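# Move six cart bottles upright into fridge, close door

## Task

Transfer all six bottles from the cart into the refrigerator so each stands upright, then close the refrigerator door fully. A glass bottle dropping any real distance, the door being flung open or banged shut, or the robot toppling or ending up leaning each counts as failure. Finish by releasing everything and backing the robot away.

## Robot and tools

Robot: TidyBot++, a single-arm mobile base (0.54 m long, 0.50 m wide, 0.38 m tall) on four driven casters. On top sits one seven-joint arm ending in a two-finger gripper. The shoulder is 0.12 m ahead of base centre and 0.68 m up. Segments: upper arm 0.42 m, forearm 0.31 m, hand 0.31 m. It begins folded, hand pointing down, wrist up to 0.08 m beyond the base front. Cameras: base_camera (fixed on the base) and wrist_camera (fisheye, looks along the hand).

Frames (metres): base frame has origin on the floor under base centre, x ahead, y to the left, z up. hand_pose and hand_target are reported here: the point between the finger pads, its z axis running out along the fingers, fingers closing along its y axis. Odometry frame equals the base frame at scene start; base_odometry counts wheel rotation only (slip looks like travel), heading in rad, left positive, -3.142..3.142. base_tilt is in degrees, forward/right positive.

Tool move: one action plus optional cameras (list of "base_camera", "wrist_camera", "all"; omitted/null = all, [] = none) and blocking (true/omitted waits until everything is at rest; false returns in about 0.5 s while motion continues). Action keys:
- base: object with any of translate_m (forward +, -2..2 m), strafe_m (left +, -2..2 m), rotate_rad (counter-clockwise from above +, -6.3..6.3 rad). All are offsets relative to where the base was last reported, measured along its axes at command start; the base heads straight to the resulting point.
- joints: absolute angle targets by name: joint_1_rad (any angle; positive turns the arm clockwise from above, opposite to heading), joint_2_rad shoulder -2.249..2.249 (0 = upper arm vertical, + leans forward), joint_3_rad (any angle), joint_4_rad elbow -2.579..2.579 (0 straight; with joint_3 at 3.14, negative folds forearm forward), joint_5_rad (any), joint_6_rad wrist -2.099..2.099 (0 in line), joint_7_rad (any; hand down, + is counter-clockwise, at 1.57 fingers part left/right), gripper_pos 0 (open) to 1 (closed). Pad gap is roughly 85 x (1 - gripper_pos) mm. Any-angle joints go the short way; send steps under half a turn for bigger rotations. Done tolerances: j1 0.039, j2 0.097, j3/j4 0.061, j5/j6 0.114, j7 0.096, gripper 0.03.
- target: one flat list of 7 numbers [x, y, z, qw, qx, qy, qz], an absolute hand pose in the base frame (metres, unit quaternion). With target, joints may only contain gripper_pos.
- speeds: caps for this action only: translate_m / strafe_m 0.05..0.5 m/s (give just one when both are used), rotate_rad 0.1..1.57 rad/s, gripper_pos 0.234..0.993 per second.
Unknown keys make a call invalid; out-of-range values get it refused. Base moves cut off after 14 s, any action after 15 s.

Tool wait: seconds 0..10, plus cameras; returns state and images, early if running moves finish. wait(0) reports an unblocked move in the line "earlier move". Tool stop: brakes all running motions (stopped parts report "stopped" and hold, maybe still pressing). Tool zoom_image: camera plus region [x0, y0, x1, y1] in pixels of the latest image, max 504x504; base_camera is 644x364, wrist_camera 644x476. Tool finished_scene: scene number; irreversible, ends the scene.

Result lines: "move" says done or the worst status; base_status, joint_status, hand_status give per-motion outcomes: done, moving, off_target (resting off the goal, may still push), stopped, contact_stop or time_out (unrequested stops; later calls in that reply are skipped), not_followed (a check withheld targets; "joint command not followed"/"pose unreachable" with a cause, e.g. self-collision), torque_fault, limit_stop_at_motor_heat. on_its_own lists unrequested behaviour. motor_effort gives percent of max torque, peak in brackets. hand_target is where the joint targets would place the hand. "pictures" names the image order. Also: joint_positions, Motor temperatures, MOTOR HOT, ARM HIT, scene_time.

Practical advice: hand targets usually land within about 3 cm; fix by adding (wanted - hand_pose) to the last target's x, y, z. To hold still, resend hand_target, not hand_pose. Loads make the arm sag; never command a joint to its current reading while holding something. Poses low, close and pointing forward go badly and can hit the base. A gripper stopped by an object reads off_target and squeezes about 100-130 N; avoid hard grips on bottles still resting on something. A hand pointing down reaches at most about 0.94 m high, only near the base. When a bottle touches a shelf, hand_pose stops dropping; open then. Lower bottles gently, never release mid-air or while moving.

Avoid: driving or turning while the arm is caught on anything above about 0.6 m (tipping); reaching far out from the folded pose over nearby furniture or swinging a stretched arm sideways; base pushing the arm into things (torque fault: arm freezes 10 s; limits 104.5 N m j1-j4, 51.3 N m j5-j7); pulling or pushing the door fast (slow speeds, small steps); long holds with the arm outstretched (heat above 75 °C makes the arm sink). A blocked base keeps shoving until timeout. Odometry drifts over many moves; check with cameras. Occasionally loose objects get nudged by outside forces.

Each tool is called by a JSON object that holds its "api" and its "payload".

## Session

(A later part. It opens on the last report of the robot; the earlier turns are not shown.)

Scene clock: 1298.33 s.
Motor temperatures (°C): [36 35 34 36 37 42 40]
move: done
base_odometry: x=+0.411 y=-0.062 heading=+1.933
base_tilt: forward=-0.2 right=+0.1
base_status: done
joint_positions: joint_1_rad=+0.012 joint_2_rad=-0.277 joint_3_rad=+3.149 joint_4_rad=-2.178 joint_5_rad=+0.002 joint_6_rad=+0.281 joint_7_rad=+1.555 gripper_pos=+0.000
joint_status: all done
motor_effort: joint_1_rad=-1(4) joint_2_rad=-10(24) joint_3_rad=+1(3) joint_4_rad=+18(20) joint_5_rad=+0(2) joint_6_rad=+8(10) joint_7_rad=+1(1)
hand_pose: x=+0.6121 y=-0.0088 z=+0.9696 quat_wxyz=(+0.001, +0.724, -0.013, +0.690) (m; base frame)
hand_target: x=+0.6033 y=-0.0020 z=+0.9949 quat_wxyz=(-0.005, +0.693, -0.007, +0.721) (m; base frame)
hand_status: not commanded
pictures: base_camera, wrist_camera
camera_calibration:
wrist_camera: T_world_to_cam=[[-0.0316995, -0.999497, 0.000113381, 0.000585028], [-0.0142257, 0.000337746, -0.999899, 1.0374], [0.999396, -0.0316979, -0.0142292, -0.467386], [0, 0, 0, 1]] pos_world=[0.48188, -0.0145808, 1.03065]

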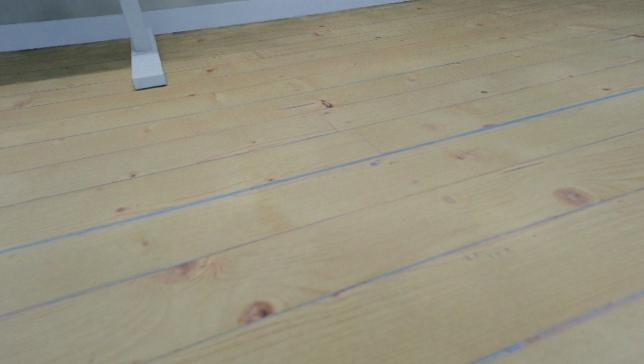

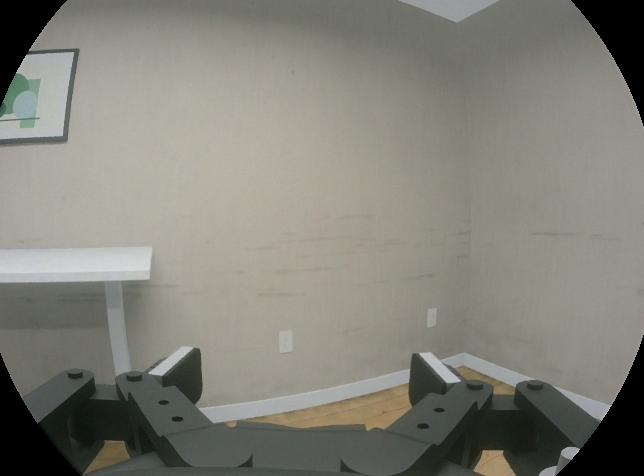

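{"api": "move", "payload": {"base": {"rotate_rad": 1.17}, "speeds": {"rotate_rad": 0.8}, "cameras": ["wrist_camera"]}}

Scene clock: 1306.23 s.
Motor temperatures (°C): [36 35 34 36 37 42 40]
move: done
base_odometry: x=+0.411 y=-0.062 heading=+3.103
base_tilt: forward=-0.1 right=+0.1
base_status: done
joint_positions: joint_1_rad=+0.008 joint_2_rad=-0.277 joint_3_rad=+3.150 joint_4_rad=-2.178 joint_5_rad=+0.002 joint_6_rad=+0.284 joint_7_rad=+1.555 gripper_pos=+0.000
joint_status: not commanded
motor_effort: joint_1_rad=+0(2) joint_2_rad=-10(11) joint_3_rad=+2(3) joint_4_rad=+18(19) joint_5_rad=+0(2) joint_6_rad=+8(10) joint_7_rad=+1(1)
hand_pose: x=+0.6122 y=-0.0068 z=+0.9703 quat_wxyz=(-0.001, +0.723, -0.011, +0.691) (m; base frame)
hand_target: x=+0.6033 y=-0.0020 z=+0.9949 quat_wxyz=(-0.005, +0.693, -0.007, +0.721) (m; base frame)
hand_status: not commanded
pictures: wrist_camera
camera_calibration:
wrist_camera: T_world_to_cam=[[-0.0276101, -0.999619, 0.0000273035, 0.000166211], [-0.0118819, 0.000300873, -0.999929, 1.03672], [0.999548, -0.0276085, -0.0118857, -0.469705], [0, 0, 0, 1]] pos_world=[0.481815, -0.0131136, 1.03106]

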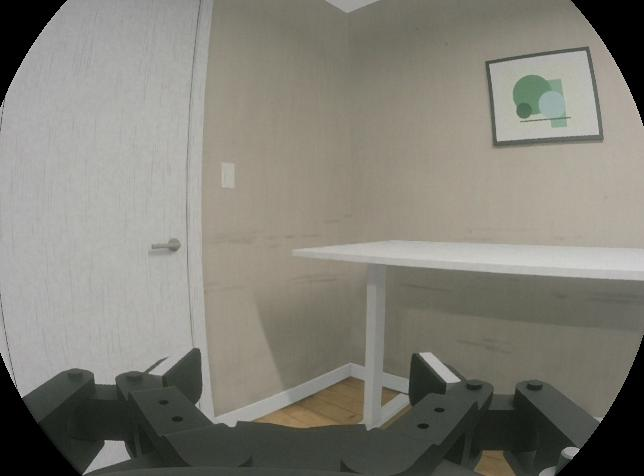

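{"api": "move", "payload": {"base": {"translate_m": -0.953, "strafe_m": 0.3515}, "speeds": {"translate_m": 0.4}, "cameras": ["wrist_camera"]}}

{"api": "move", "payload": {"base": {"translate_m": -0.732, "strafe_m": -0.2185}, "speeds": {"translate_m": 0.35}, "cameras": ["wrist_camera"]}}

Scene clock: 1322.97 s.
Motor temperatures (°C): [36 35 34 36 37 42 40]
move: done
base_odometry: x=+1.350 y=-0.450 heading=+3.104
base_tilt: forward=-0.2 right=+0.1
base_status: done
joint_positions: joint_1_rad=+0.008 joint_2_rad=-0.289 joint_3_rad=+3.150 joint_4_rad=-2.180 joint_5_rad=+0.002 joint_6_rad=+0.286 joint_7_rad=+1.555 gripper_pos=+0.000
joint_status: not commanded
motor_effort: joint_1_rad=-1(1) joint_2_rad=-10(13) joint_3_rad=+1(2) joint_4_rad=+18(19) joint_5_rad=-1(1) joint_6_rad=+9(9) joint_7_rad=+1(1)
hand_pose: x=+0.6086 y=-0.0068 z=+0.9753 quat_wxyz=(-0.001, +0.719, -0.011, +0.695) (m; base frame)
hand_target: x=+0.6033 y=-0.0020 z=+0.9949 quat_wxyz=(-0.005, +0.693, -0.007, +0.721) (m; base frame)
hand_status: not commanded
pictures: wrist_camera
camera_calibration:
wrist_camera: T_world_to_cam=[[-0.0276061, -0.999619, -0.000202522, 0.000321835], [-0.000286485, 0.000210511, -1, 1.03475], [0.999619, -0.0276061, -0.000292187, -0.47748], [0, 0, 0, 1]] pos_world=[0.477603, -0.0130775, 1.03461]

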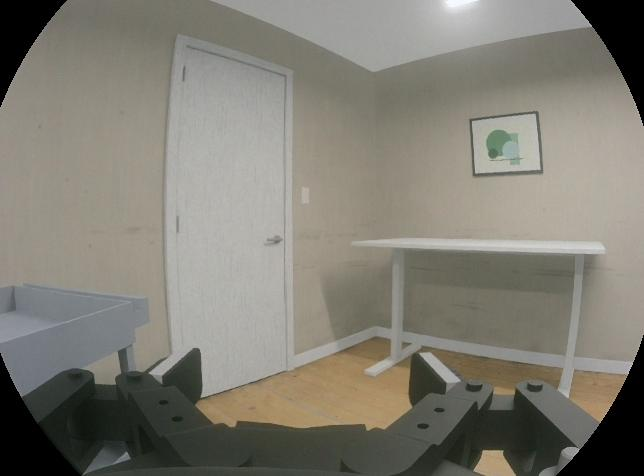

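Scene clock: 1326.20 s.
Motor temperatures (°C): [36 35 34 36 37 42 40]
move: done
base_odometry: x=+2.090 y=-0.260 heading=+3.103
base_tilt: forward=-0.2 right=+0.1
base_status: done
joint_positions: joint_1_rad=+0.008 joint_2_rad=-0.292 joint_3_rad=+3.150 joint_4_rad=-2.181 joint_5_rad=+0.002 joint_6_rad=+0.287 joint_7_rad=+1.555 gripper_pos=+0.000
joint_status: not commanded
motor_effort: joint_1_rad=+0(1) joint_2_rad=-9(12) joint_3_rad=+2(3) joint_4_rad=+18(19) joint_5_rad=+0(1) joint_6_rad=+8(10) joint_7_rad=+1(1)
hand_pose: x=+0.6078 y=-0.0068 z=+0.9767 quat_wxyz=(-0.001, +0.718, -0.011, +0.696) (m; base frame)
hand_target: x=+0.6033 y=-0.0020 z=+0.9949 quat_wxyz=(-0.005, +0.693, -0.007, +0.721) (m; base frame)
hand_status: not commanded
pictures: wrist_camera
camera_calibration:
wrist_camera: T_world_to_cam=[[-0.0276051, -0.999619, -0.000264875, 0.000366016], [0.00303856, 0.000181063, -0.999995, 1.03413], [0.999614, -0.0276058, 0.0030324, -0.479864], [0, 0, 0, 1]] pos_world=[0.476547, -0.0130684, 1.03558]

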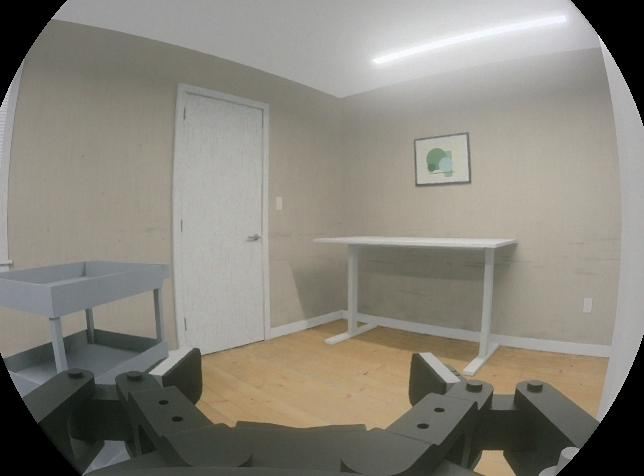

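{"api": "move", "payload": {"base": {"rotate_rad": -0.56}, "speeds": {"rotate_rad": 0.6}, "cameras": ["wrist_camera"]}}

{"api": "zoom_image", "payload": {"camera": "wrist_camera", "region": [150, 150, 480, 440]}}

Scene clock: 1331.53 s.
Motor temperatures (°C): [36 35 34 36 37 42 40]
move: done
base_odometry: x=+2.090 y=-0.260 heading=+2.544
base_tilt: forward=-0.1 right=+0.1
base_status: done
joint_positions: joint_1_rad=+0.007 joint_2_rad=-0.292 joint_3_rad=+3.150 joint_4_rad=-2.181 joint_5_rad=+0.002 joint_6_rad=+0.287 joint_7_rad=+1.555 gripper_pos=+0.000
joint_status: not commanded
motor_effort: joint_1_rad=-1(2) joint_2_rad=-9(10) joint_3_rad=+1(3) joint_4_rad=+18(19) joint_5_rad=+0(1) joint_6_rad=+9(9) joint_7_rad=+0(1)
hand_pose: x=+0.6078 y=-0.0063 z=+0.9768 quat_wxyz=(-0.001, +0.718, -0.011, +0.696) (m; base frame)
hand_target: x=+0.6033 y=-0.0020 z=+0.9949 quat_wxyz=(-0.005, +0.693, -0.007, +0.721) (m; base frame)
hand_status: not commanded
pictures: wrist_camera
camera_calibration:
wrist_camera: T_world_to_cam=[[-0.026665, -0.999644, -0.000265641, 0.000254913], [0.00309927, 0.000183063, -0.999995, 1.03411], [0.99964, -0.0266657, 0.00309328, -0.479927], [0, 0, 0, 1]] pos_world=[0.476556, -0.0127321, 1.03559]

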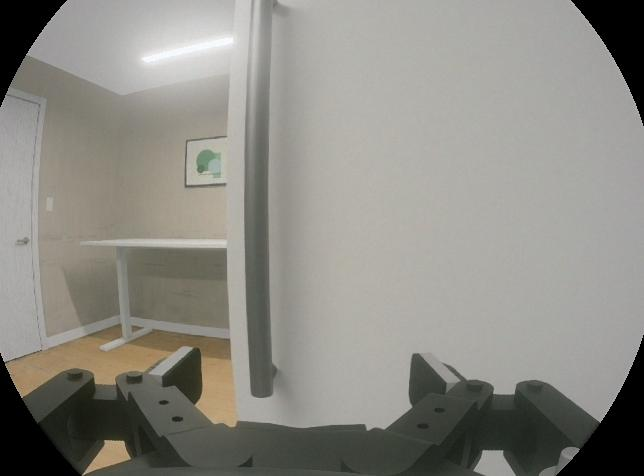

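Scaled by 1.527.

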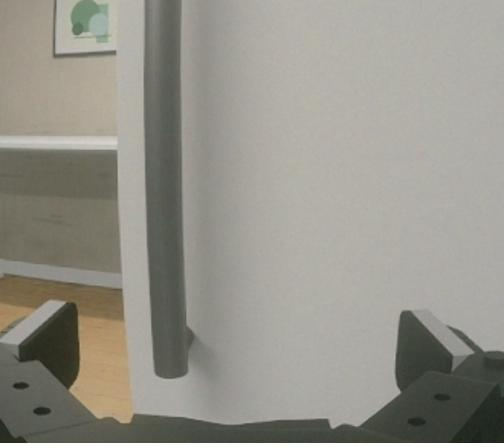

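{"api": "move", "payload": {"cameras": ["wrist_camera"]}}

Scene clock: 1349.53 s.
Motor temperatures (°C): [36 34 34 36 37 42 40]
base_odometry: x=+2.090 y=-0.260 heading=+2.544
base_tilt: forward=-0.2 right=+0.1
base_status: done
joint_positions: joint_1_rad=+0.007 joint_2_rad=-0.292 joint_3_rad=+3.150 joint_4_rad=-2.181 joint_5_rad=+0.002 joint_6_rad=+0.287 joint_7_rad=+1.555 gripper_pos=+0.000
joint_status: not commanded
motor_effort: joint_1_rad=+0(2) joint_2_rad=-9(10) joint_3_rad=+1(3) joint_4_rad=+18(19) joint_5_rad=+0(1) joint_6_rad=+9(9) joint_7_rad=+1(1)
hand_pose: x=+0.6078 y=-0.0063 z=+0.9768 quat_wxyz=(-0.001, +0.718, -0.011, +0.696) (m; base frame)
hand_target: x=+0.6033 y=-0.0020 z=+0.9949 quat_wxyz=(-0.005, +0.693, -0.007, +0.721) (m; base frame)
hand_status: not commanded
pictures: wrist_camera
camera_calibration:
wrist_camera: T_world_to_cam=[[-0.026665, -0.999644, -0.000265641, 0.000254913], [0.00309927, 0.000183063, -0.999995, 1.03411], [0.99964, -0.0266657, 0.00309328, -0.479927], [0, 0, 0, 1]] pos_world=[0.476556, -0.0127321, 1.03559]

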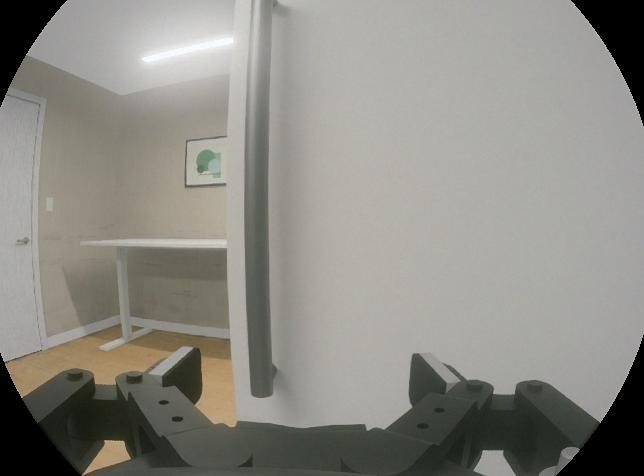

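{"api": "move", "payload": {"base": {"translate_m": 0.15, "strafe_m": 0.04}, "speeds": {"translate_m": 0.15}, "cameras": ["wrist_camera"]}}

{"api": "zoom_image", "payload": {"camera": "wrist_camera", "region": [180, 200, 440, 440]}}

Scene clock: 1357.57 s.
Motor temperatures (°C): [36 34 34 36 37 42 40]
move: done
base_odometry: x=+1.943 y=-0.208 heading=+2.543
base_tilt: forward=-0.2 right=+0.1
base_status: done
joint_positions: joint_1_rad=+0.007 joint_2_rad=-0.293 joint_3_rad=+3.150 joint_4_rad=-2.181 joint_5_rad=+0.002 joint_6_rad=+0.287 joint_7_rad=+1.555 gripper_pos=+0.000
joint_status: not commanded
motor_effort: joint_1_rad=-1(1) joint_2_rad=-9(12) joint_3_rad=+1(2) joint_4_rad=+19(19) joint_5_rad=+0(1) joint_6_rad=+9(9) joint_7_rad=+1(1)
hand_pose: x=+0.6073 y=-0.0063 z=+0.9776 quat_wxyz=(-0.001, +0.717, -0.011, +0.697) (m; base frame)
hand_target: x=+0.6033 y=-0.0020 z=+0.9949 quat_wxyz=(-0.005, +0.693, -0.007, +0.721) (m; base frame)
hand_status: not commanded
pictures: wrist_camera
camera_calibration:
wrist_camera: T_world_to_cam=[[-0.0266643, -0.999644, -0.000301757, 0.000279835], [0.00496119, 0.000169527, -0.999988, 1.03381], [0.999632, -0.0266655, 0.0049549, -0.481217], [0, 0, 0, 1]] pos_world=[0.475919, -0.0127274, 1.03618]

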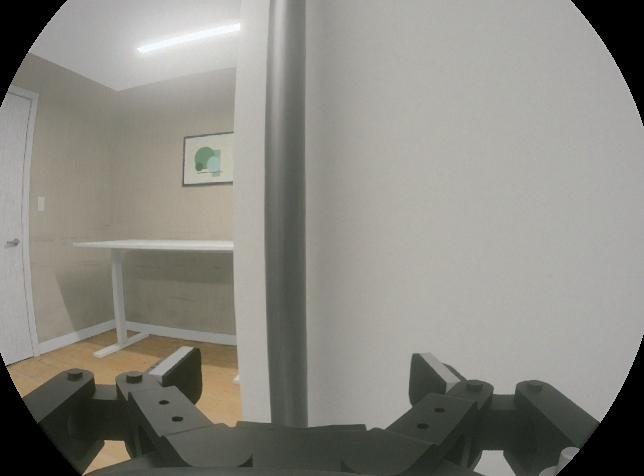

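Scaled by 1.938.

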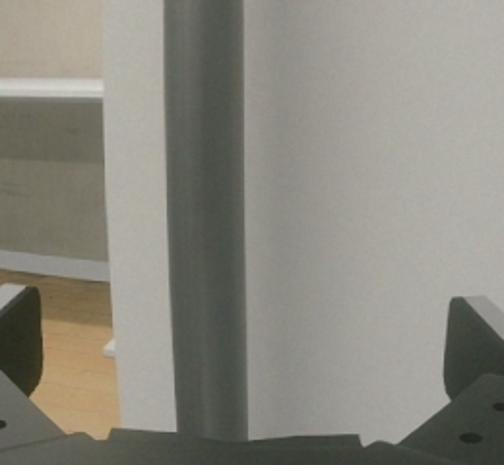

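{"api": "move", "payload": {"base": {"translate_m": 0.04, "strafe_m": 0.008}, "speeds": {"translate_m": 0.1}, "cameras": ["wrist_camera"]}}

{"api": "zoom_image", "payload": {"camera": "wrist_camera", "region": [180, 200, 440, 440]}}

Scene clock: 1367.77 s.
Motor temperatures (°C): [36 34 34 36 37 42 40]
move: done
base_odometry: x=+1.905 y=-0.192 heading=+2.543
base_tilt: forward=-0.1 right=+0.1
base_status: done
joint_positions: joint_1_rad=+0.007 joint_2_rad=-0.295 joint_3_rad=+3.150 joint_4_rad=-2.181 joint_5_rad=+0.002 joint_6_rad=+0.287 joint_7_rad=+1.555 gripper_pos=+0.000
joint_status: not commanded
motor_effort: joint_1_rad=+0(1) joint_2_rad=-10(12) joint_3_rad=+2(2) joint_4_rad=+18(19) joint_5_rad=+0(1) joint_6_rad=+9(9) joint_7_rad=+1(1)
hand_pose: x=+0.6066 y=-0.0063 z=+0.9784 quat_wxyz=(-0.001, +0.717, -0.011, +0.697) (m; base frame)
hand_target: x=+0.6033 y=-0.0020 z=+0.9949 quat_wxyz=(-0.005, +0.693, -0.007, +0.721) (m; base frame)
hand_status: not commanded
pictures: wrist_camera
camera_calibration:
wrist_camera: T_world_to_cam=[[-0.0266632, -0.999644, -0.000339172, 0.00030447], [0.00678741, 0.000158246, -0.999977, 1.03353], [0.999621, -0.0266649, 0.00678077, -0.482391], [0, 0, 0, 1]] pos_world=[0.475202, -0.0127221, 1.03678]

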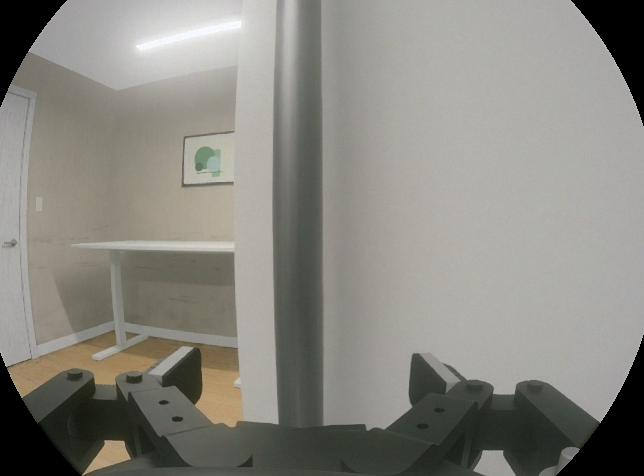

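Scaled by 1.938.

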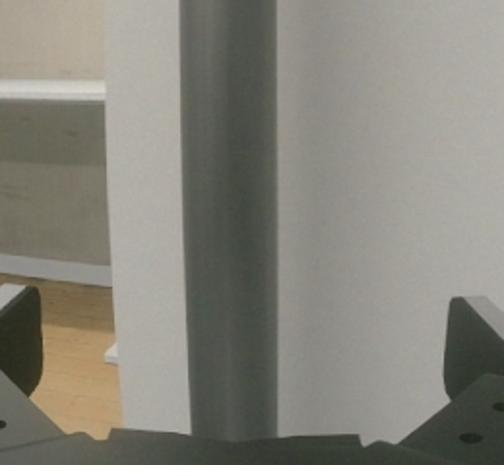

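{"api": "move", "payload": {"base": {"translate_m": 0.052, "strafe_m": 0.006}, "speeds": {"translate_m": 0.1}, "cameras": ["wrist_camera"]}}

{"api": "zoom_image", "payload": {"camera": "wrist_camera", "region": [180, 200, 440, 440]}}

Scene clock: 1374.13 s.
Motor temperatures (°C): [36 34 34 36 37 42 40]
move: done
base_odometry: x=+1.859 y=-0.168 heading=+2.543
base_tilt: forward=-0.1 right=+0.1
base_status: done
joint_positions: joint_1_rad=+0.007 joint_2_rad=-0.297 joint_3_rad=+3.150 joint_4_rad=-2.181 joint_5_rad=+0.002 joint_6_rad=+0.288 joint_7_rad=+1.555 gripper_pos=+0.000
joint_status: not commanded
motor_effort: joint_1_rad=-1(1) joint_2_rad=-9(12) joint_3_rad=+1(2) joint_4_rad=+19(19) joint_5_rad=+0(1) joint_6_rad=+8(10) joint_7_rad=+1(1)
hand_pose: x=+0.6062 y=-0.0063 z=+0.9791 quat_wxyz=(-0.001, +0.716, -0.011, +0.698) (m; base frame)
hand_target: x=+0.6033 y=-0.0020 z=+0.9949 quat_wxyz=(-0.005, +0.693, -0.007, +0.721) (m; base frame)
hand_status: not commanded
pictures: wrist_camera
camera_calibration:
wrist_camera: T_world_to_cam=[[-0.0266623, -0.999644, -0.000368019, 0.000323517], [0.0082043, 0.000149314, -0.999966, 1.03329], [0.999611, -0.0266644, 0.0081974, -0.483305], [0, 0, 0, 1]] pos_world=[0.474648, -0.0127179, 1.03722]

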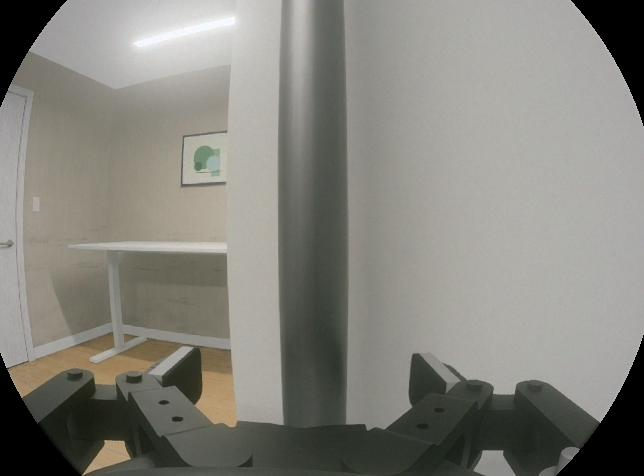

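Scaled by 1.938.

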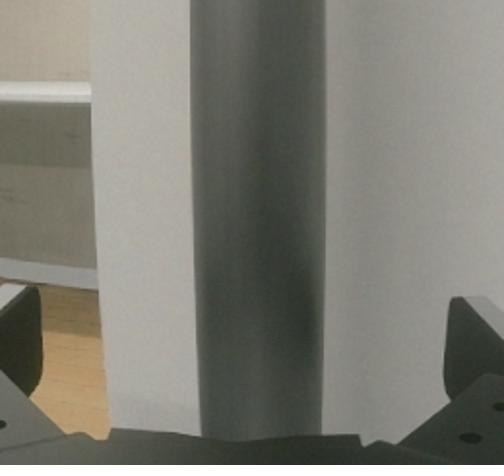

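{"api": "move", "payload": {"joints": {"gripper_pos": 0.84}, "speeds": {"gripper_pos": 0.234}, "cameras": ["wrist_camera"]}}

Scene clock: 1382.33 s.
Motor temperatures (°C): [36 34 34 36 37 42 40]
move: off_target
base_odometry: x=+1.859 y=-0.168 heading=+2.543
base_tilt: forward=-0.1 right=+0.1
base_status: not commanded
joint_positions: joint_1_rad=+0.008 joint_2_rad=-0.297 joint_3_rad=+3.154 joint_4_rad=-2.182 joint_5_rad=+0.002 joint_6_rad=+0.288 joint_7_rad=+1.555 gripper_pos=+0.744
joint_status: gripper_pos off_target (ended at +0.744, target +0.840)
motor_effort: joint_1_rad=-3(5) joint_2_rad=-7(10) joint_3_rad=-1(4) joint_4_rad=+19(19) joint_5_rad=+0(2) joint_6_rad=+8(10) joint_7_rad=-1(1)
hand_pose: x=+0.6061 y=-0.0095 z=+0.9789 quat_wxyz=(+0.001, +0.716, -0.014, +0.698) (m; base frame)
hand_target: x=+0.6033 y=-0.0020 z=+0.9949 quat_wxyz=(-0.005, +0.693, -0.007, +0.721) (m; base frame)
hand_status: not commanded
pictures: wrist_camera
camera_calibration:
wrist_camera: T_world_to_cam=[[-0.0324346, -0.999473, -0.00163691, 0.0018754], [0.00795608, 0.00137953, -0.999967, 1.03328], [0.999442, -0.0324466, 0.00790714, -0.483024], [0, 0, 0, 1]] pos_world=[0.474594, -0.0152235, 1.03707]

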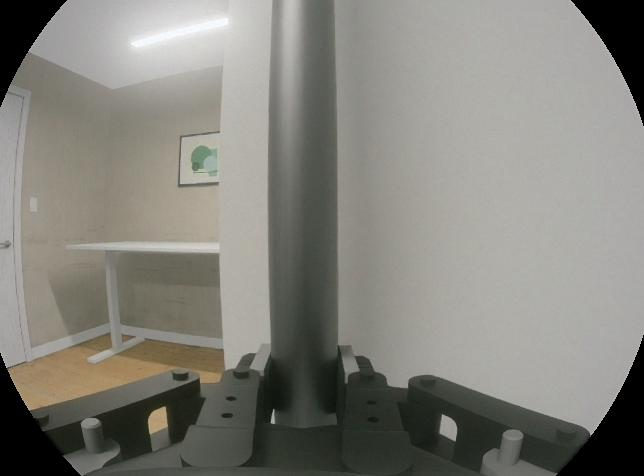

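{"api": "move", "payload": {"base": {"translate_m": 0.1246, "strafe_m": 0.116, "rotate_rad": -0.2}, "speeds": {"translate_m": 0.1, "rotate_rad": 0.1}, "cameras": ["wrist_camera"]}}

Scene clock: 1388.53 s.
Motor temperatures (°C): [36 34 34 36 37 42 40]
move: done
base_odometry: x=+1.691 y=-0.194 heading=+2.344
base_tilt: forward=-0.2 right=+0.1
base_status: done
joint_positions: joint_1_rad=+0.008 joint_2_rad=-0.304 joint_3_rad=+3.162 joint_4_rad=-2.188 joint_5_rad=+0.002 joint_6_rad=+0.294 joint_7_rad=+1.555 gripper_pos=+0.744
joint_status: not commanded
motor_effort: joint_1_rad=-2(8) joint_2_rad=-9(12) joint_3_rad=-1(7) joint_4_rad=+18(21) joint_5_rad=-1(3) joint_6_rad=+8(10) joint_7_rad=-1(2)
hand_pose: x=+0.6033 y=-0.0137 z=+0.9803 quat_wxyz=(+0.002, +0.714, -0.017, +0.700) (m; base frame)
hand_target: x=+0.6033 y=-0.0020 z=+0.9949 quat_wxyz=(-0.005, +0.693, -0.007, +0.721) (m; base frame)
hand_status: not commanded
pictures: wrist_camera
camera_calibration:
wrist_camera: T_world_to_cam=[[-0.0397521, -0.999201, -0.00412913, 0.00442003], [0.0148192, 0.00354239, -0.999884, 1.03052], [0.9991, -0.0398087, 0.0146666, -0.486824], [0, 0, 0, 1]] pos_world=[0.47129, -0.0186138, 1.03756]

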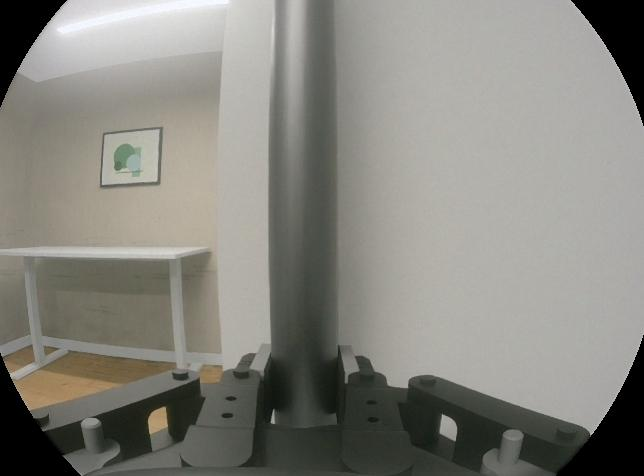

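{"api": "move", "payload": {"base": {"translate_m": 0.217, "strafe_m": 0.177, "rotate_rad": -0.33}, "speeds": {"translate_m": 0.14, "rotate_rad": 0.145}, "cameras": ["wrist_camera"]}}

Scene clock: 1397.47 s.
Motor temperatures (°C): [36 34 34 36 37 42 40]
move: done
base_odometry: x=+1.412 y=-0.162 heading=+2.013
base_tilt: forward=-0.2 right=+0.0
base_status: done
joint_positions: joint_1_rad=+0.013 joint_2_rad=-0.306 joint_3_rad=+3.168 joint_4_rad=-2.190 joint_5_rad=+0.002 joint_6_rad=+0.303 joint_7_rad=+1.555 gripper_pos=+0.744
joint_status: not commanded
motor_effort: joint_1_rad=-3(9) joint_2_rad=-10(12) joint_3_rad=-2(8) joint_4_rad=+17(20) joint_5_rad=-1(3) joint_6_rad=+7(10) joint_7_rad=-1(2)
hand_pose: x=+0.6026 y=-0.0195 z=+0.9826 quat_wxyz=(+0.006, +0.711, -0.021, +0.703) (m; base frame)
hand_target: x=+0.6033 y=-0.0020 z=+0.9949 quat_wxyz=(-0.005, +0.693, -0.007, +0.721) (m; base frame)
hand_status: not commanded
pictures: wrist_camera
camera_calibration:
wrist_camera: T_world_to_cam=[[-0.0504813, -0.998708, -0.00588746, 0.00684021], [0.0232312, 0.00471916, -0.999719, 1.0276], [0.998455, -0.0506039, 0.0229629, -0.494356], [0, 0, 0, 1]] pos_world=[0.470065, -0.0230344, 1.03871]

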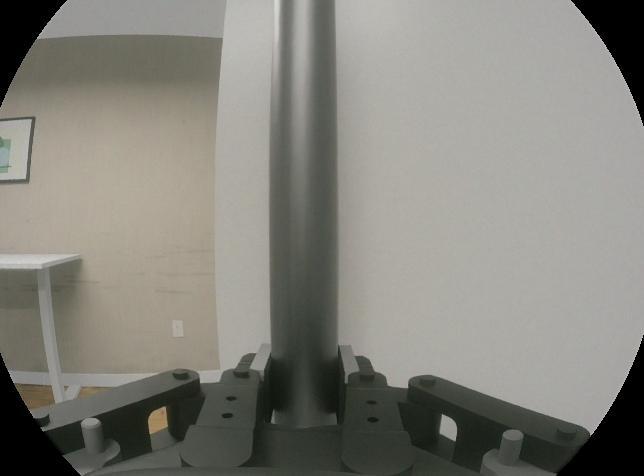

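{"api": "move", "payload": {"base": {"translate_m": 0.217, "strafe_m": 0.171, "rotate_rad": -0.33}, "speeds": {"translate_m": 0.14, "rotate_rad": 0.145}, "cameras": ["wrist_camera"]}}

Scene clock: 1406.03 s.
Motor temperatures (°C): [36 34 34 36 37 42 40]
move: done
base_odometry: x=+1.165 y=-0.039 heading=+1.684
base_tilt: forward=-0.2 right=+0.1
base_status: done
joint_positions: joint_1_rad=+0.009 joint_2_rad=-0.306 joint_3_rad=+3.166 joint_4_rad=-2.192 joint_5_rad=+0.002 joint_6_rad=+0.312 joint_7_rad=+1.555 gripper_pos=+0.744
joint_status: not commanded
motor_effort: joint_1_rad=-2(9) joint_2_rad=-10(12) joint_3_rad=-1(8) joint_4_rad=+15(20) joint_5_rad=-1(2) joint_6_rad=+7(11) joint_7_rad=+0(2)
hand_pose: x=+0.6026 y=-0.0164 z=+0.9844 quat_wxyz=(+0.004, +0.708, -0.019, +0.706) (m; base frame)
hand_target: x=+0.6033 y=-0.0020 z=+0.9949 quat_wxyz=(-0.005, +0.693, -0.007, +0.721) (m; base frame)
hand_status: not commanded
pictures: wrist_camera
camera_calibration:
wrist_camera: T_world_to_cam=[[-0.0444676, -0.998998, -0.00503778, 0.00548883], [0.0304873, 0.00368339, -0.999528, 1.02481], [0.998546, -0.0446002, 0.0302929, -0.501423], [0, 0, 0, 1]] pos_world=[0.469694, -0.0206551, 1.03955]

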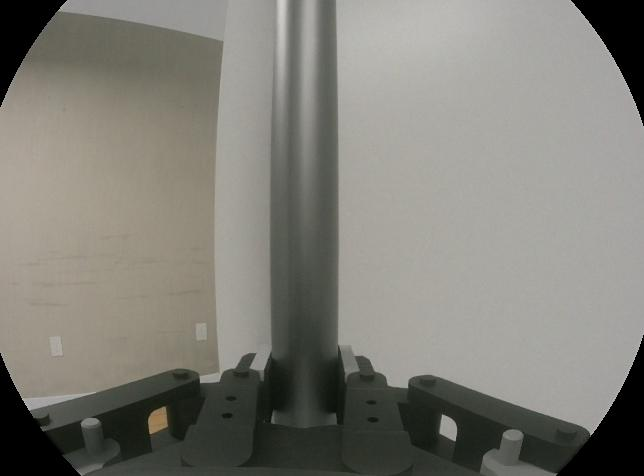

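{"api": "move", "payload": {"base": {"translate_m": 0.217, "strafe_m": 0.171, "rotate_rad": -0.33}, "speeds": {"translate_m": 0.14, "rotate_rad": 0.145}, "cameras": ["wrist_camera"]}}

Scene clock: 1410.93 s.
Motor temperatures (°C): [36 34 34 36 37 42 40]
move: done
base_odometry: x=+0.970 y=+0.157 heading=+1.354
base_tilt: forward=-0.2 right=+0.1
base_status: done
joint_positions: joint_1_rad=+0.004 joint_2_rad=-0.303 joint_3_rad=+3.160 joint_4_rad=-2.191 joint_5_rad=+0.002 joint_6_rad=+0.318 joint_7_rad=+1.555 gripper_pos=+0.744
joint_status: not commanded
motor_effort: joint_1_rad=-1(8) joint_2_rad=-10(12) joint_3_rad=+0(8) joint_4_rad=+14(20) joint_5_rad=+0(2) joint_6_rad=+5(10) joint_7_rad=+0(1)
hand_pose: x=+0.6034 y=-0.0108 z=+0.9857 quat_wxyz=(+0.001, +0.707, -0.014, +0.708) (m; base frame)
hand_target: x=+0.6033 y=-0.0020 z=+0.9949 quat_wxyz=(-0.005, +0.693, -0.007, +0.721) (m; base frame)
hand_status: not commanded
pictures: wrist_camera
camera_calibration:
wrist_camera: T_world_to_cam=[[-0.0338765, -0.99942, -0.00335504, 0.00308631], [0.0355193, 0.00215088, -0.999367, 1.02292], [0.998795, -0.0339743, 0.0354259, -0.507088], [0, 0, 0, 1]] pos_world=[0.470247, -0.0163436, 1.04025]

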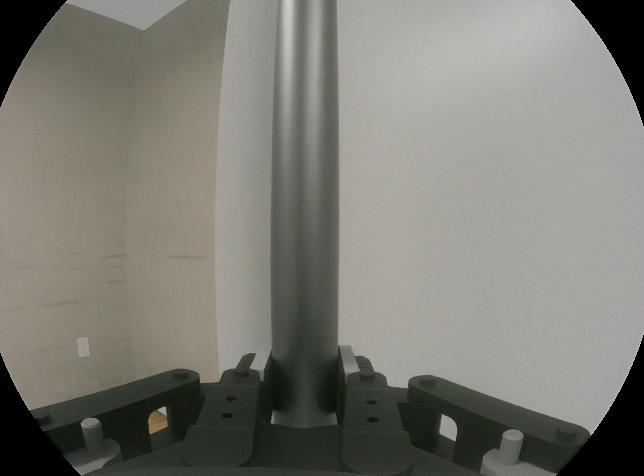

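{"api": "move", "payload": {"base": {"translate_m": 0.217, "strafe_m": 0.177, "rotate_rad": -0.33}, "speeds": {"translate_m": 0.14, "rotate_rad": 0.145}, "cameras": ["wrist_camera"]}}

Scene clock: 1417.67 s.
Motor temperatures (°C): [36 34 34 36 37 42 40]
move: done
base_odometry: x=+0.844 y=+0.407 heading=+1.024
base_tilt: forward=-0.1 right=+0.0
base_status: done
joint_positions: joint_1_rad=+0.003 joint_2_rad=-0.303 joint_3_rad=+3.158 joint_4_rad=-2.191 joint_5_rad=+0.002 joint_6_rad=+0.320 joint_7_rad=+1.555 gripper_pos=+0.744
joint_status: not commanded
motor_effort: joint_1_rad=-1(7) joint_2_rad=-11(13) joint_3_rad=+0(6) joint_4_rad=+12(19) joint_5_rad=-1(3) joint_6_rad=+4(11) joint_7_rad=+1(2)
hand_pose: x=+0.6037 y=-0.0091 z=+0.9863 quat_wxyz=(+0.000, +0.706, -0.013, +0.708) (m; base frame)
hand_target: x=+0.6033 y=-0.0020 z=+0.9949 quat_wxyz=(-0.005, +0.693, -0.007, +0.721) (m; base frame)
hand_status: not commanded
pictures: wrist_camera
camera_calibration:
wrist_camera: T_world_to_cam=[[-0.0307473, -0.999523, -0.00272458, 0.00229332], [0.0372458, 0.00157823, -0.999305, 1.02242], [0.998833, -0.0308274, 0.0371795, -0.509074], [0, 0, 0, 1]] pos_world=[0.47047, -0.0150148, 1.04064]

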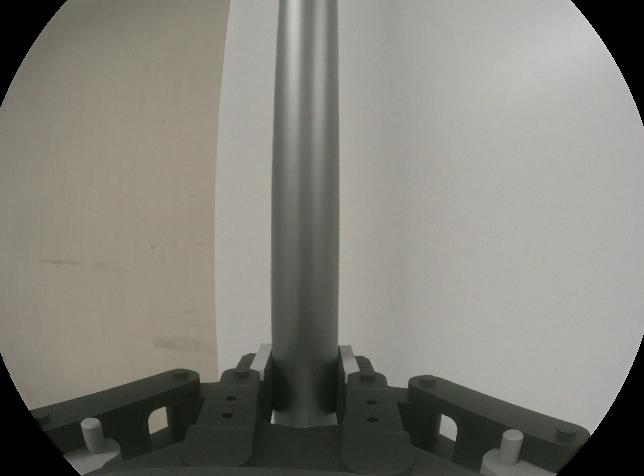

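{"api": "move", "payload": {"base": {"translate_m": 0.073, "strafe_m": 0.07, "rotate_rad": -0.12}, "speeds": {"translate_m": 0.08, "rotate_rad": 0.1}, "cameras": ["wrist_camera"]}}

Scene clock: 1422.23 s.
Motor temperatures (°C): [36 34 34 36 37 42 40]
move: done
base_odometry: x=+0.822 y=+0.506 heading=+0.903
base_tilt: forward=-0.2 right=+0.1
base_status: done
joint_positions: joint_1_rad=+0.001 joint_2_rad=-0.302 joint_3_rad=+3.153 joint_4_rad=-2.190 joint_5_rad=+0.002 joint_6_rad=+0.321 joint_7_rad=+1.555 gripper_pos=+0.744
joint_status: not commanded
motor_effort: joint_1_rad=-1(4) joint_2_rad=-11(12) joint_3_rad=+0(6) joint_4_rad=+12(19) joint_5_rad=+0(2) joint_6_rad=+4(9) joint_7_rad=+1(2)
hand_pose: x=+0.6040 y=-0.0049 z=+0.9864 quat_wxyz=(-0.002, +0.706, -0.010, +0.708) (m; base frame)
hand_target: x=+0.6033 y=-0.0020 z=+0.9949 quat_wxyz=(-0.005, +0.693, -0.007, +0.721) (m; base frame)
hand_status: not commanded
pictures: wrist_camera
camera_calibration:
wrist_camera: T_world_to_cam=[[-0.0231233, -0.999732, -0.00109733, 0.000279145], [0.0373702, 0.000232501, -0.999301, 1.02235], [0.999034, -0.0231482, 0.0373548, -0.509504], [0, 0, 0, 1]] pos_world=[0.470812, -0.0117527, 1.04067]

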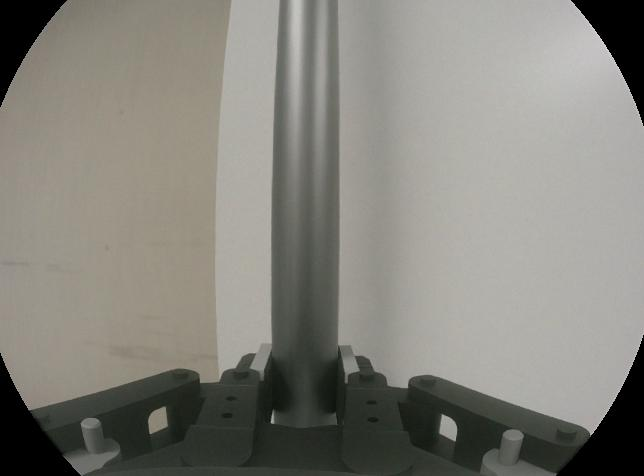

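{"api": "move", "payload": {"base": {"translate_m": 0.0605, "strafe_m": 0.063, "rotate_rad": -0.1}, "speeds": {"translate_m": 0.07, "rotate_rad": 0.1}, "cameras": ["wrist_camera"]}}

Scene clock: 1426.13 s.
Motor temperatures (°C): [36 34 34 36 37 42 40]
move: done
base_odometry: x=+0.810 y=+0.593 heading=+0.803
base_tilt: forward=-0.1 right=+0.1
base_status: done
joint_positions: joint_1_rad=+0.003 joint_2_rad=-0.301 joint_3_rad=+3.153 joint_4_rad=-2.190 joint_5_rad=+0.002 joint_6_rad=+0.321 joint_7_rad=+1.555 gripper_pos=+0.744
joint_status: not commanded
motor_effort: joint_1_rad=-1(5) joint_2_rad=-11(12) joint_3_rad=+0(7) joint_4_rad=+13(18) joint_5_rad=-1(2) joint_6_rad=+5(8) joint_7_rad=+1(2)
hand_pose: x=+0.6042 y=-0.0063 z=+0.9864 quat_wxyz=(-0.001, +0.706, -0.011, +0.708) (m; base frame)
hand_target: x=+0.6033 y=-0.0020 z=+0.9949 quat_wxyz=(-0.005, +0.693, -0.007, +0.721) (m; base frame)
hand_status: not commanded
pictures: wrist_camera
camera_calibration:
wrist_camera: T_world_to_cam=[[-0.0260226, -0.999661, -0.00116202, 0.000671296], [0.0374737, 0.000186104, -0.999298, 1.02229], [0.998959, -0.0260479, 0.0374562, -0.509812], [0, 0, 0, 1]] pos_world=[0.47099, -0.0127987, 1.04067]

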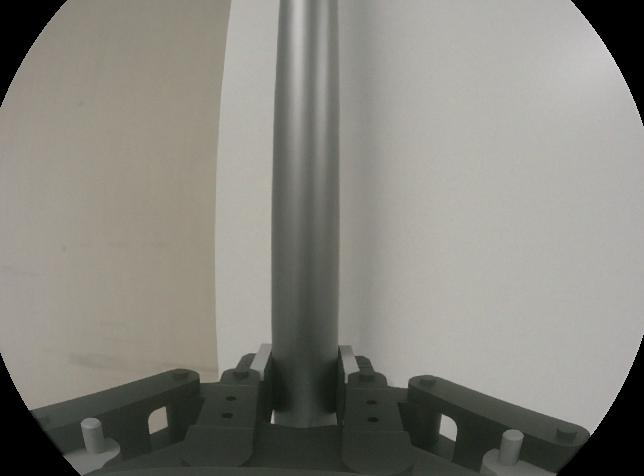

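{"api": "move", "payload": {"base": {"translate_m": 0.027, "strafe_m": 0.03, "rotate_rad": -0.045}, "speeds": {"translate_m": 0.05, "rotate_rad": 0.1}, "cameras": ["wrist_camera"]}}

Scene clock: 1430.37 s.
Motor temperatures (°C): [36 34 34 36 37 42 40]
move: done
base_odometry: x=+0.807 y=+0.634 heading=+0.757
base_tilt: forward=-0.2 right=+0.0
base_status: done
joint_positions: joint_1_rad=+0.008 joint_2_rad=-0.330 joint_3_rad=+3.154 joint_4_rad=-2.213 joint_5_rad=+0.002 joint_6_rad=+0.321 joint_7_rad=+1.555 gripper_pos=+0.744
joint_status: not commanded
motor_effort: joint_1_rad=-2(4) joint_2_rad=-4(11) joint_3_rad=+0(6) joint_4_rad=+21(25) joint_5_rad=-1(2) joint_6_rad=+10(13) joint_7_rad=+0(2)
hand_pose: x=+0.5932 y=-0.0088 z=+0.9862 quat_wxyz=(+0.000, +0.704, -0.013, +0.710) (m; base frame)
hand_target: x=+0.6033 y=-0.0020 z=+0.9949 quat_wxyz=(-0.005, +0.693, -0.007, +0.721) (m; base frame)
hand_status: not commanded
pictures: wrist_camera
camera_calibration:
wrist_camera: T_world_to_cam=[[-0.0313229, -0.999508, -0.00181682, 0.00164674], [0.0433275, 0.000458199, -0.999061, 1.0188], [0.99857, -0.0313722, 0.0432918, -0.504532], [0, 0, 0, 1]] pos_world=[0.45972, -0.0146491, 1.03969]

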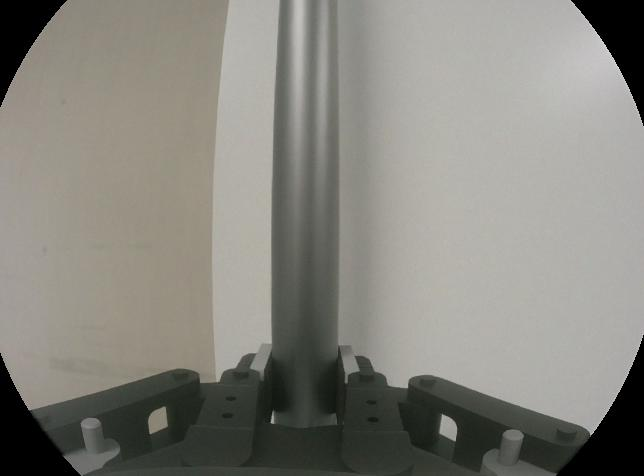

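{"api": "move", "payload": {"base": {"translate_m": 0.006}, "speeds": {"translate_m": 0.05}, "cameras": ["wrist_camera"]}}

Scene clock: 1434.83 s.
Motor temperatures (°C): [36 34 34 36 37 42 40]
move: done
base_odometry: x=+0.812 y=+0.638 heading=+0.757
base_tilt: forward=-0.2 right=+0.1
base_status: done
joint_positions: joint_1_rad=+0.008 joint_2_rad=-0.343 joint_3_rad=+3.154 joint_4_rad=-2.224 joint_5_rad=+0.002 joint_6_rad=+0.321 joint_7_rad=+1.555 gripper_pos=+0.744
joint_status: not commanded
motor_effort: joint_1_rad=-2(4) joint_2_rad=+0(5) joint_3_rad=+0(3) joint_4_rad=+19(26) joint_5_rad=+0(2) joint_6_rad=+7(12) joint_7_rad=+0(1)
hand_pose: x=+0.5883 y=-0.0090 z=+0.9857 quat_wxyz=(+0.000, +0.703, -0.013, +0.711) (m; base frame)
hand_target: x=+0.6033 y=-0.0020 z=+0.9949 quat_wxyz=(-0.005, +0.693, -0.007, +0.721) (m; base frame)
hand_status: not commanded
pictures: wrist_camera
camera_calibration:
wrist_camera: T_world_to_cam=[[-0.0317484, -0.999494, -0.00214241, 0.00187162], [0.0455997, 0.000692812, -0.99896, 1.01709], [0.998455, -0.0318131, 0.0455546, -0.501708], [0, 0, 0, 1]] pos_world=[0.454613, -0.0147949, 1.03889]

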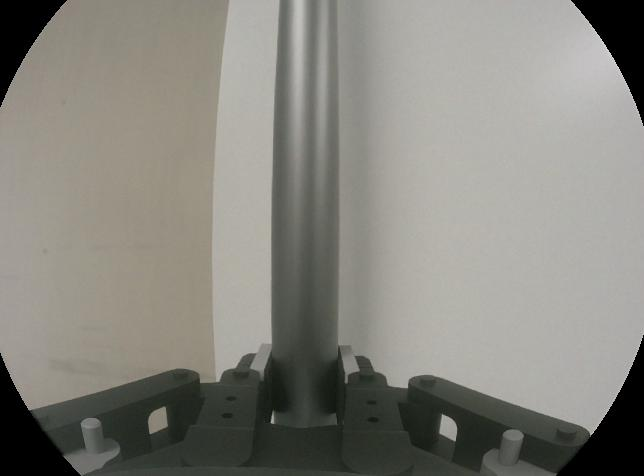

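{"api": "move", "payload": {"base": {"translate_m": -0.013}, "speeds": {"translate_m": 0.05}, "cameras": []}}

{"api": "move", "payload": {"joints": {"gripper_pos": 0.0}, "speeds": {"gripper_pos": 0.234}, "cameras": ["wrist_camera"]}}

Scene clock: 1443.53 s.
Motor temperatures (°C): [36 34 34 36 37 42 40]
move: done
base_odometry: x=+0.802 y=+0.629 heading=+0.757
base_tilt: forward=-0.1 right=+0.1
base_status: done
joint_positions: joint_1_rad=+0.006 joint_2_rad=-0.310 joint_3_rad=+3.154 joint_4_rad=-2.199 joint_5_rad=+0.002 joint_6_rad=+0.324 joint_7_rad=+1.555 gripper_pos=+0.744
joint_status: not commanded
motor_effort: joint_1_rad=+0(2) joint_2_rad=-6(13) joint_3_rad=+2(2) joint_4_rad=+17(20) joint_5_rad=-1(2) joint_6_rad=+7(10) joint_7_rad=+0(1)
hand_pose: x=+0.6005 y=-0.0082 z=+0.9862 quat_wxyz=(+0.000, +0.705, -0.012, +0.709) (m; base frame)
hand_target: x=+0.6033 y=-0.0020 z=+0.9949 quat_wxyz=(-0.005, +0.693, -0.007, +0.721) (m; base frame)
hand_status: not commanded
pictures: none
No camera images: "cameras" was empty.

Scene clock: 1447.43 s.
Motor temperatures (°C): [36 33 34 36 37 42 40]
move: done
base_odometry: x=+0.802 y=+0.629 heading=+0.757
base_tilt: forward=-0.2 right=+0.1
base_status: not commanded
joint_positions: joint_1_rad=+0.006 joint_2_rad=-0.311 joint_3_rad=+3.154 joint_4_rad=-2.199 joint_5_rad=+0.002 joint_6_rad=+0.324 joint_7_rad=+1.555 gripper_pos=+0.000
joint_status: all done
motor_effort: joint_1_rad=+0(1) joint_2_rad=-9(9) joint_3_rad=+1(2) joint_4_rad=+18(19) joint_5_rad=-1(2) joint_6_rad=+8(10) joint_7_rad=+1(1)
hand_pose: x=+0.6004 y=-0.0082 z=+0.9863 quat_wxyz=(+0.000, +0.705, -0.012, +0.709) (m; base frame)
hand_target: x=+0.6033 y=-0.0020 z=+0.9949 quat_wxyz=(-0.005, +0.693, -0.007, +0.721) (m; base frame)
hand_status: not commanded
pictures: wrist_camera
camera_calibration:
wrist_camera: T_world_to_cam=[[-0.029753, -0.999556, -0.001669, 0.0014309], [0.0404752, 0.000463583, -0.99918, 1.02038], [0.998737, -0.0297962, 0.0404434, -0.508973], [0, 0, 0, 1]] pos_world=[0.467073, -0.0142082, 1.04013]

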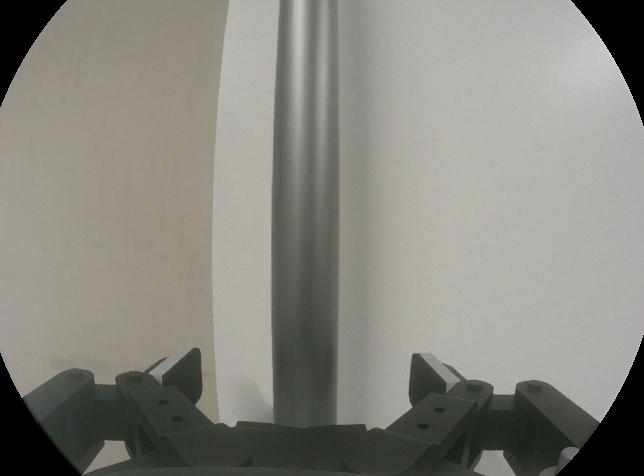

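{"api": "move", "payload": {"base": {"translate_m": -0.35}, "speeds": {"translate_m": 0.12}, "cameras": ["wrist_camera"]}}

{"api": "move", "payload": {"base": {"strafe_m": 0.45, "rotate_rad": -0.5}, "speeds": {"strafe_m": 0.25, "rotate_rad": 0.5}, "cameras": ["wrist_camera", "base_camera"]}}

Scene clock: 1454.83 s.
Motor temperatures (°C): [36 33 34 36 37 42 40]
move: done
base_odometry: x=+0.547 y=+0.388 heading=+0.757
base_tilt: forward=-0.2 right=+0.1
base_status: done
joint_positions: joint_1_rad=+0.006 joint_2_rad=-0.308 joint_3_rad=+3.154 joint_4_rad=-2.199 joint_5_rad=+0.002 joint_6_rad=+0.324 joint_7_rad=+1.555 gripper_pos=+0.000
joint_status: not commanded
motor_effort: joint_1_rad=-1(1) joint_2_rad=-9(13) joint_3_rad=+1(2) joint_4_rad=+18(19) joint_5_rad=+0(1) joint_6_rad=+8(10) joint_7_rad=+1(1)
hand_pose: x=+0.6014 y=-0.0082 z=+0.9848 quat_wxyz=(+0.000, +0.706, -0.012, +0.708) (m; base frame)
hand_target: x=+0.6033 y=-0.0020 z=+0.9949 quat_wxyz=(-0.005, +0.693, -0.007, +0.721) (m; base frame)
hand_status: not commanded
pictures: wrist_camera
camera_calibration:
wrist_camera: T_world_to_cam=[[-0.029758, -0.999556, -0.00159672, 0.00138221], [0.0374505, 0.000481363, -0.999298, 1.02082], [0.998855, -0.0297969, 0.0374196, -0.506926], [0, 0, 0, 1]] pos_world=[0.468156, -0.0142146, 1.03908]

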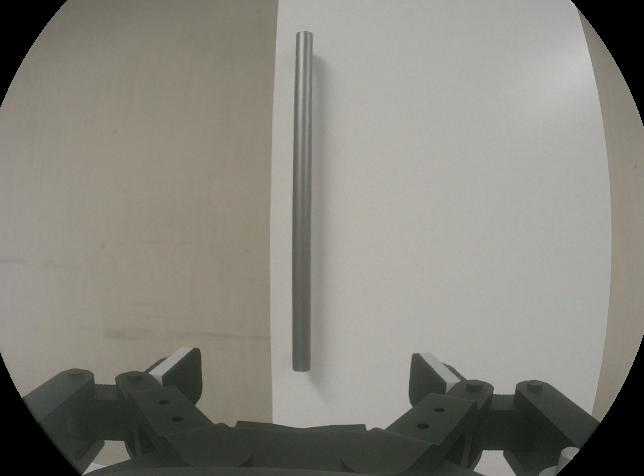

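Scene clock: 1457.37 s.
Motor temperatures (°C): [36 33 34 36 37 42 40]
move: done
base_odometry: x=+0.238 y=+0.716 heading=+0.256
base_tilt: forward=-0.1 right=+0.0
base_status: done
joint_positions: joint_1_rad=+0.006 joint_2_rad=-0.308 joint_3_rad=+3.154 joint_4_rad=-2.199 joint_5_rad=+0.002 joint_6_rad=+0.324 joint_7_rad=+1.555 gripper_pos=+0.000
joint_status: not commanded
motor_effort: joint_1_rad=+0(2) joint_2_rad=-9(10) joint_3_rad=+1(3) joint_4_rad=+18(19) joint_5_rad=-1(1) joint_6_rad=+8(9) joint_7_rad=+0(1)
hand_pose: x=+0.6014 y=-0.0080 z=+0.9848 quat_wxyz=(+0.000, +0.706, -0.012, +0.708) (m; base frame)
hand_target: x=+0.6033 y=-0.0020 z=+0.9949 quat_wxyz=(-0.005, +0.693, -0.007, +0.721) (m; base frame)
hand_status: not commanded
pictures: base_camera, wrist_camera
camera_calibration:
wrist_camera: T_world_to_cam=[[-0.0294752, -0.999564, -0.00152557, 0.00129999], [0.03745, 0.000420838, -0.999298, 1.02082], [0.998864, -0.0295117, 0.0374213, -0.506925], [0, 0, 0, 1]] pos_world=[0.468158, -0.0140904, 1.03908]

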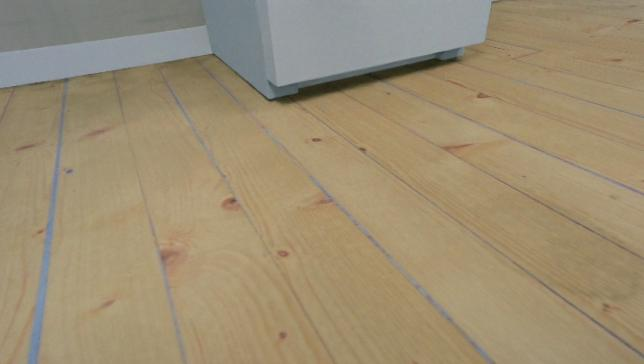

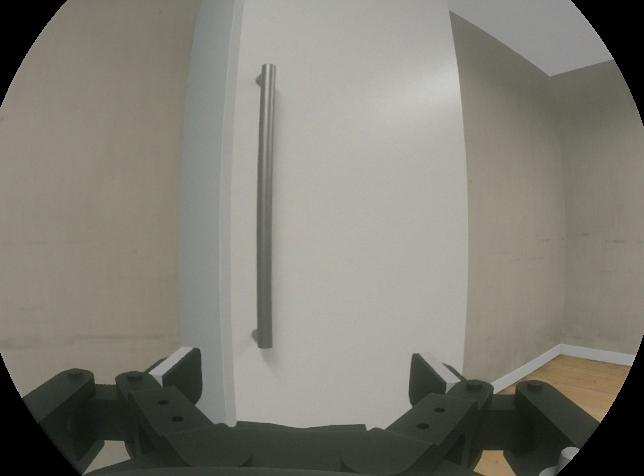

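{"api": "zoom_image", "payload": {"camera": "wrist_camera", "region": [170, 180, 300, 440]}}

{"api": "zoom_image", "payload": {"camera": "base_camera", "region": [190, 0, 340, 110]}}

Scaled by 1.938.

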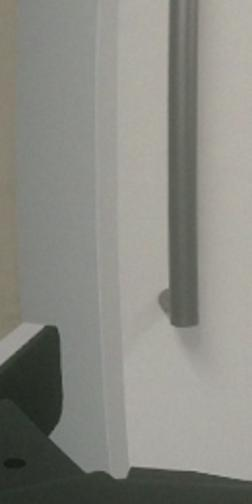

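Scaled by 3.360.

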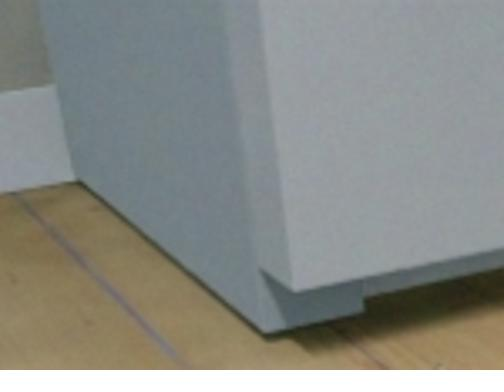

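{"api": "finished_scene", "payload": {"scene": 2}}

The scene is finished: the task was done.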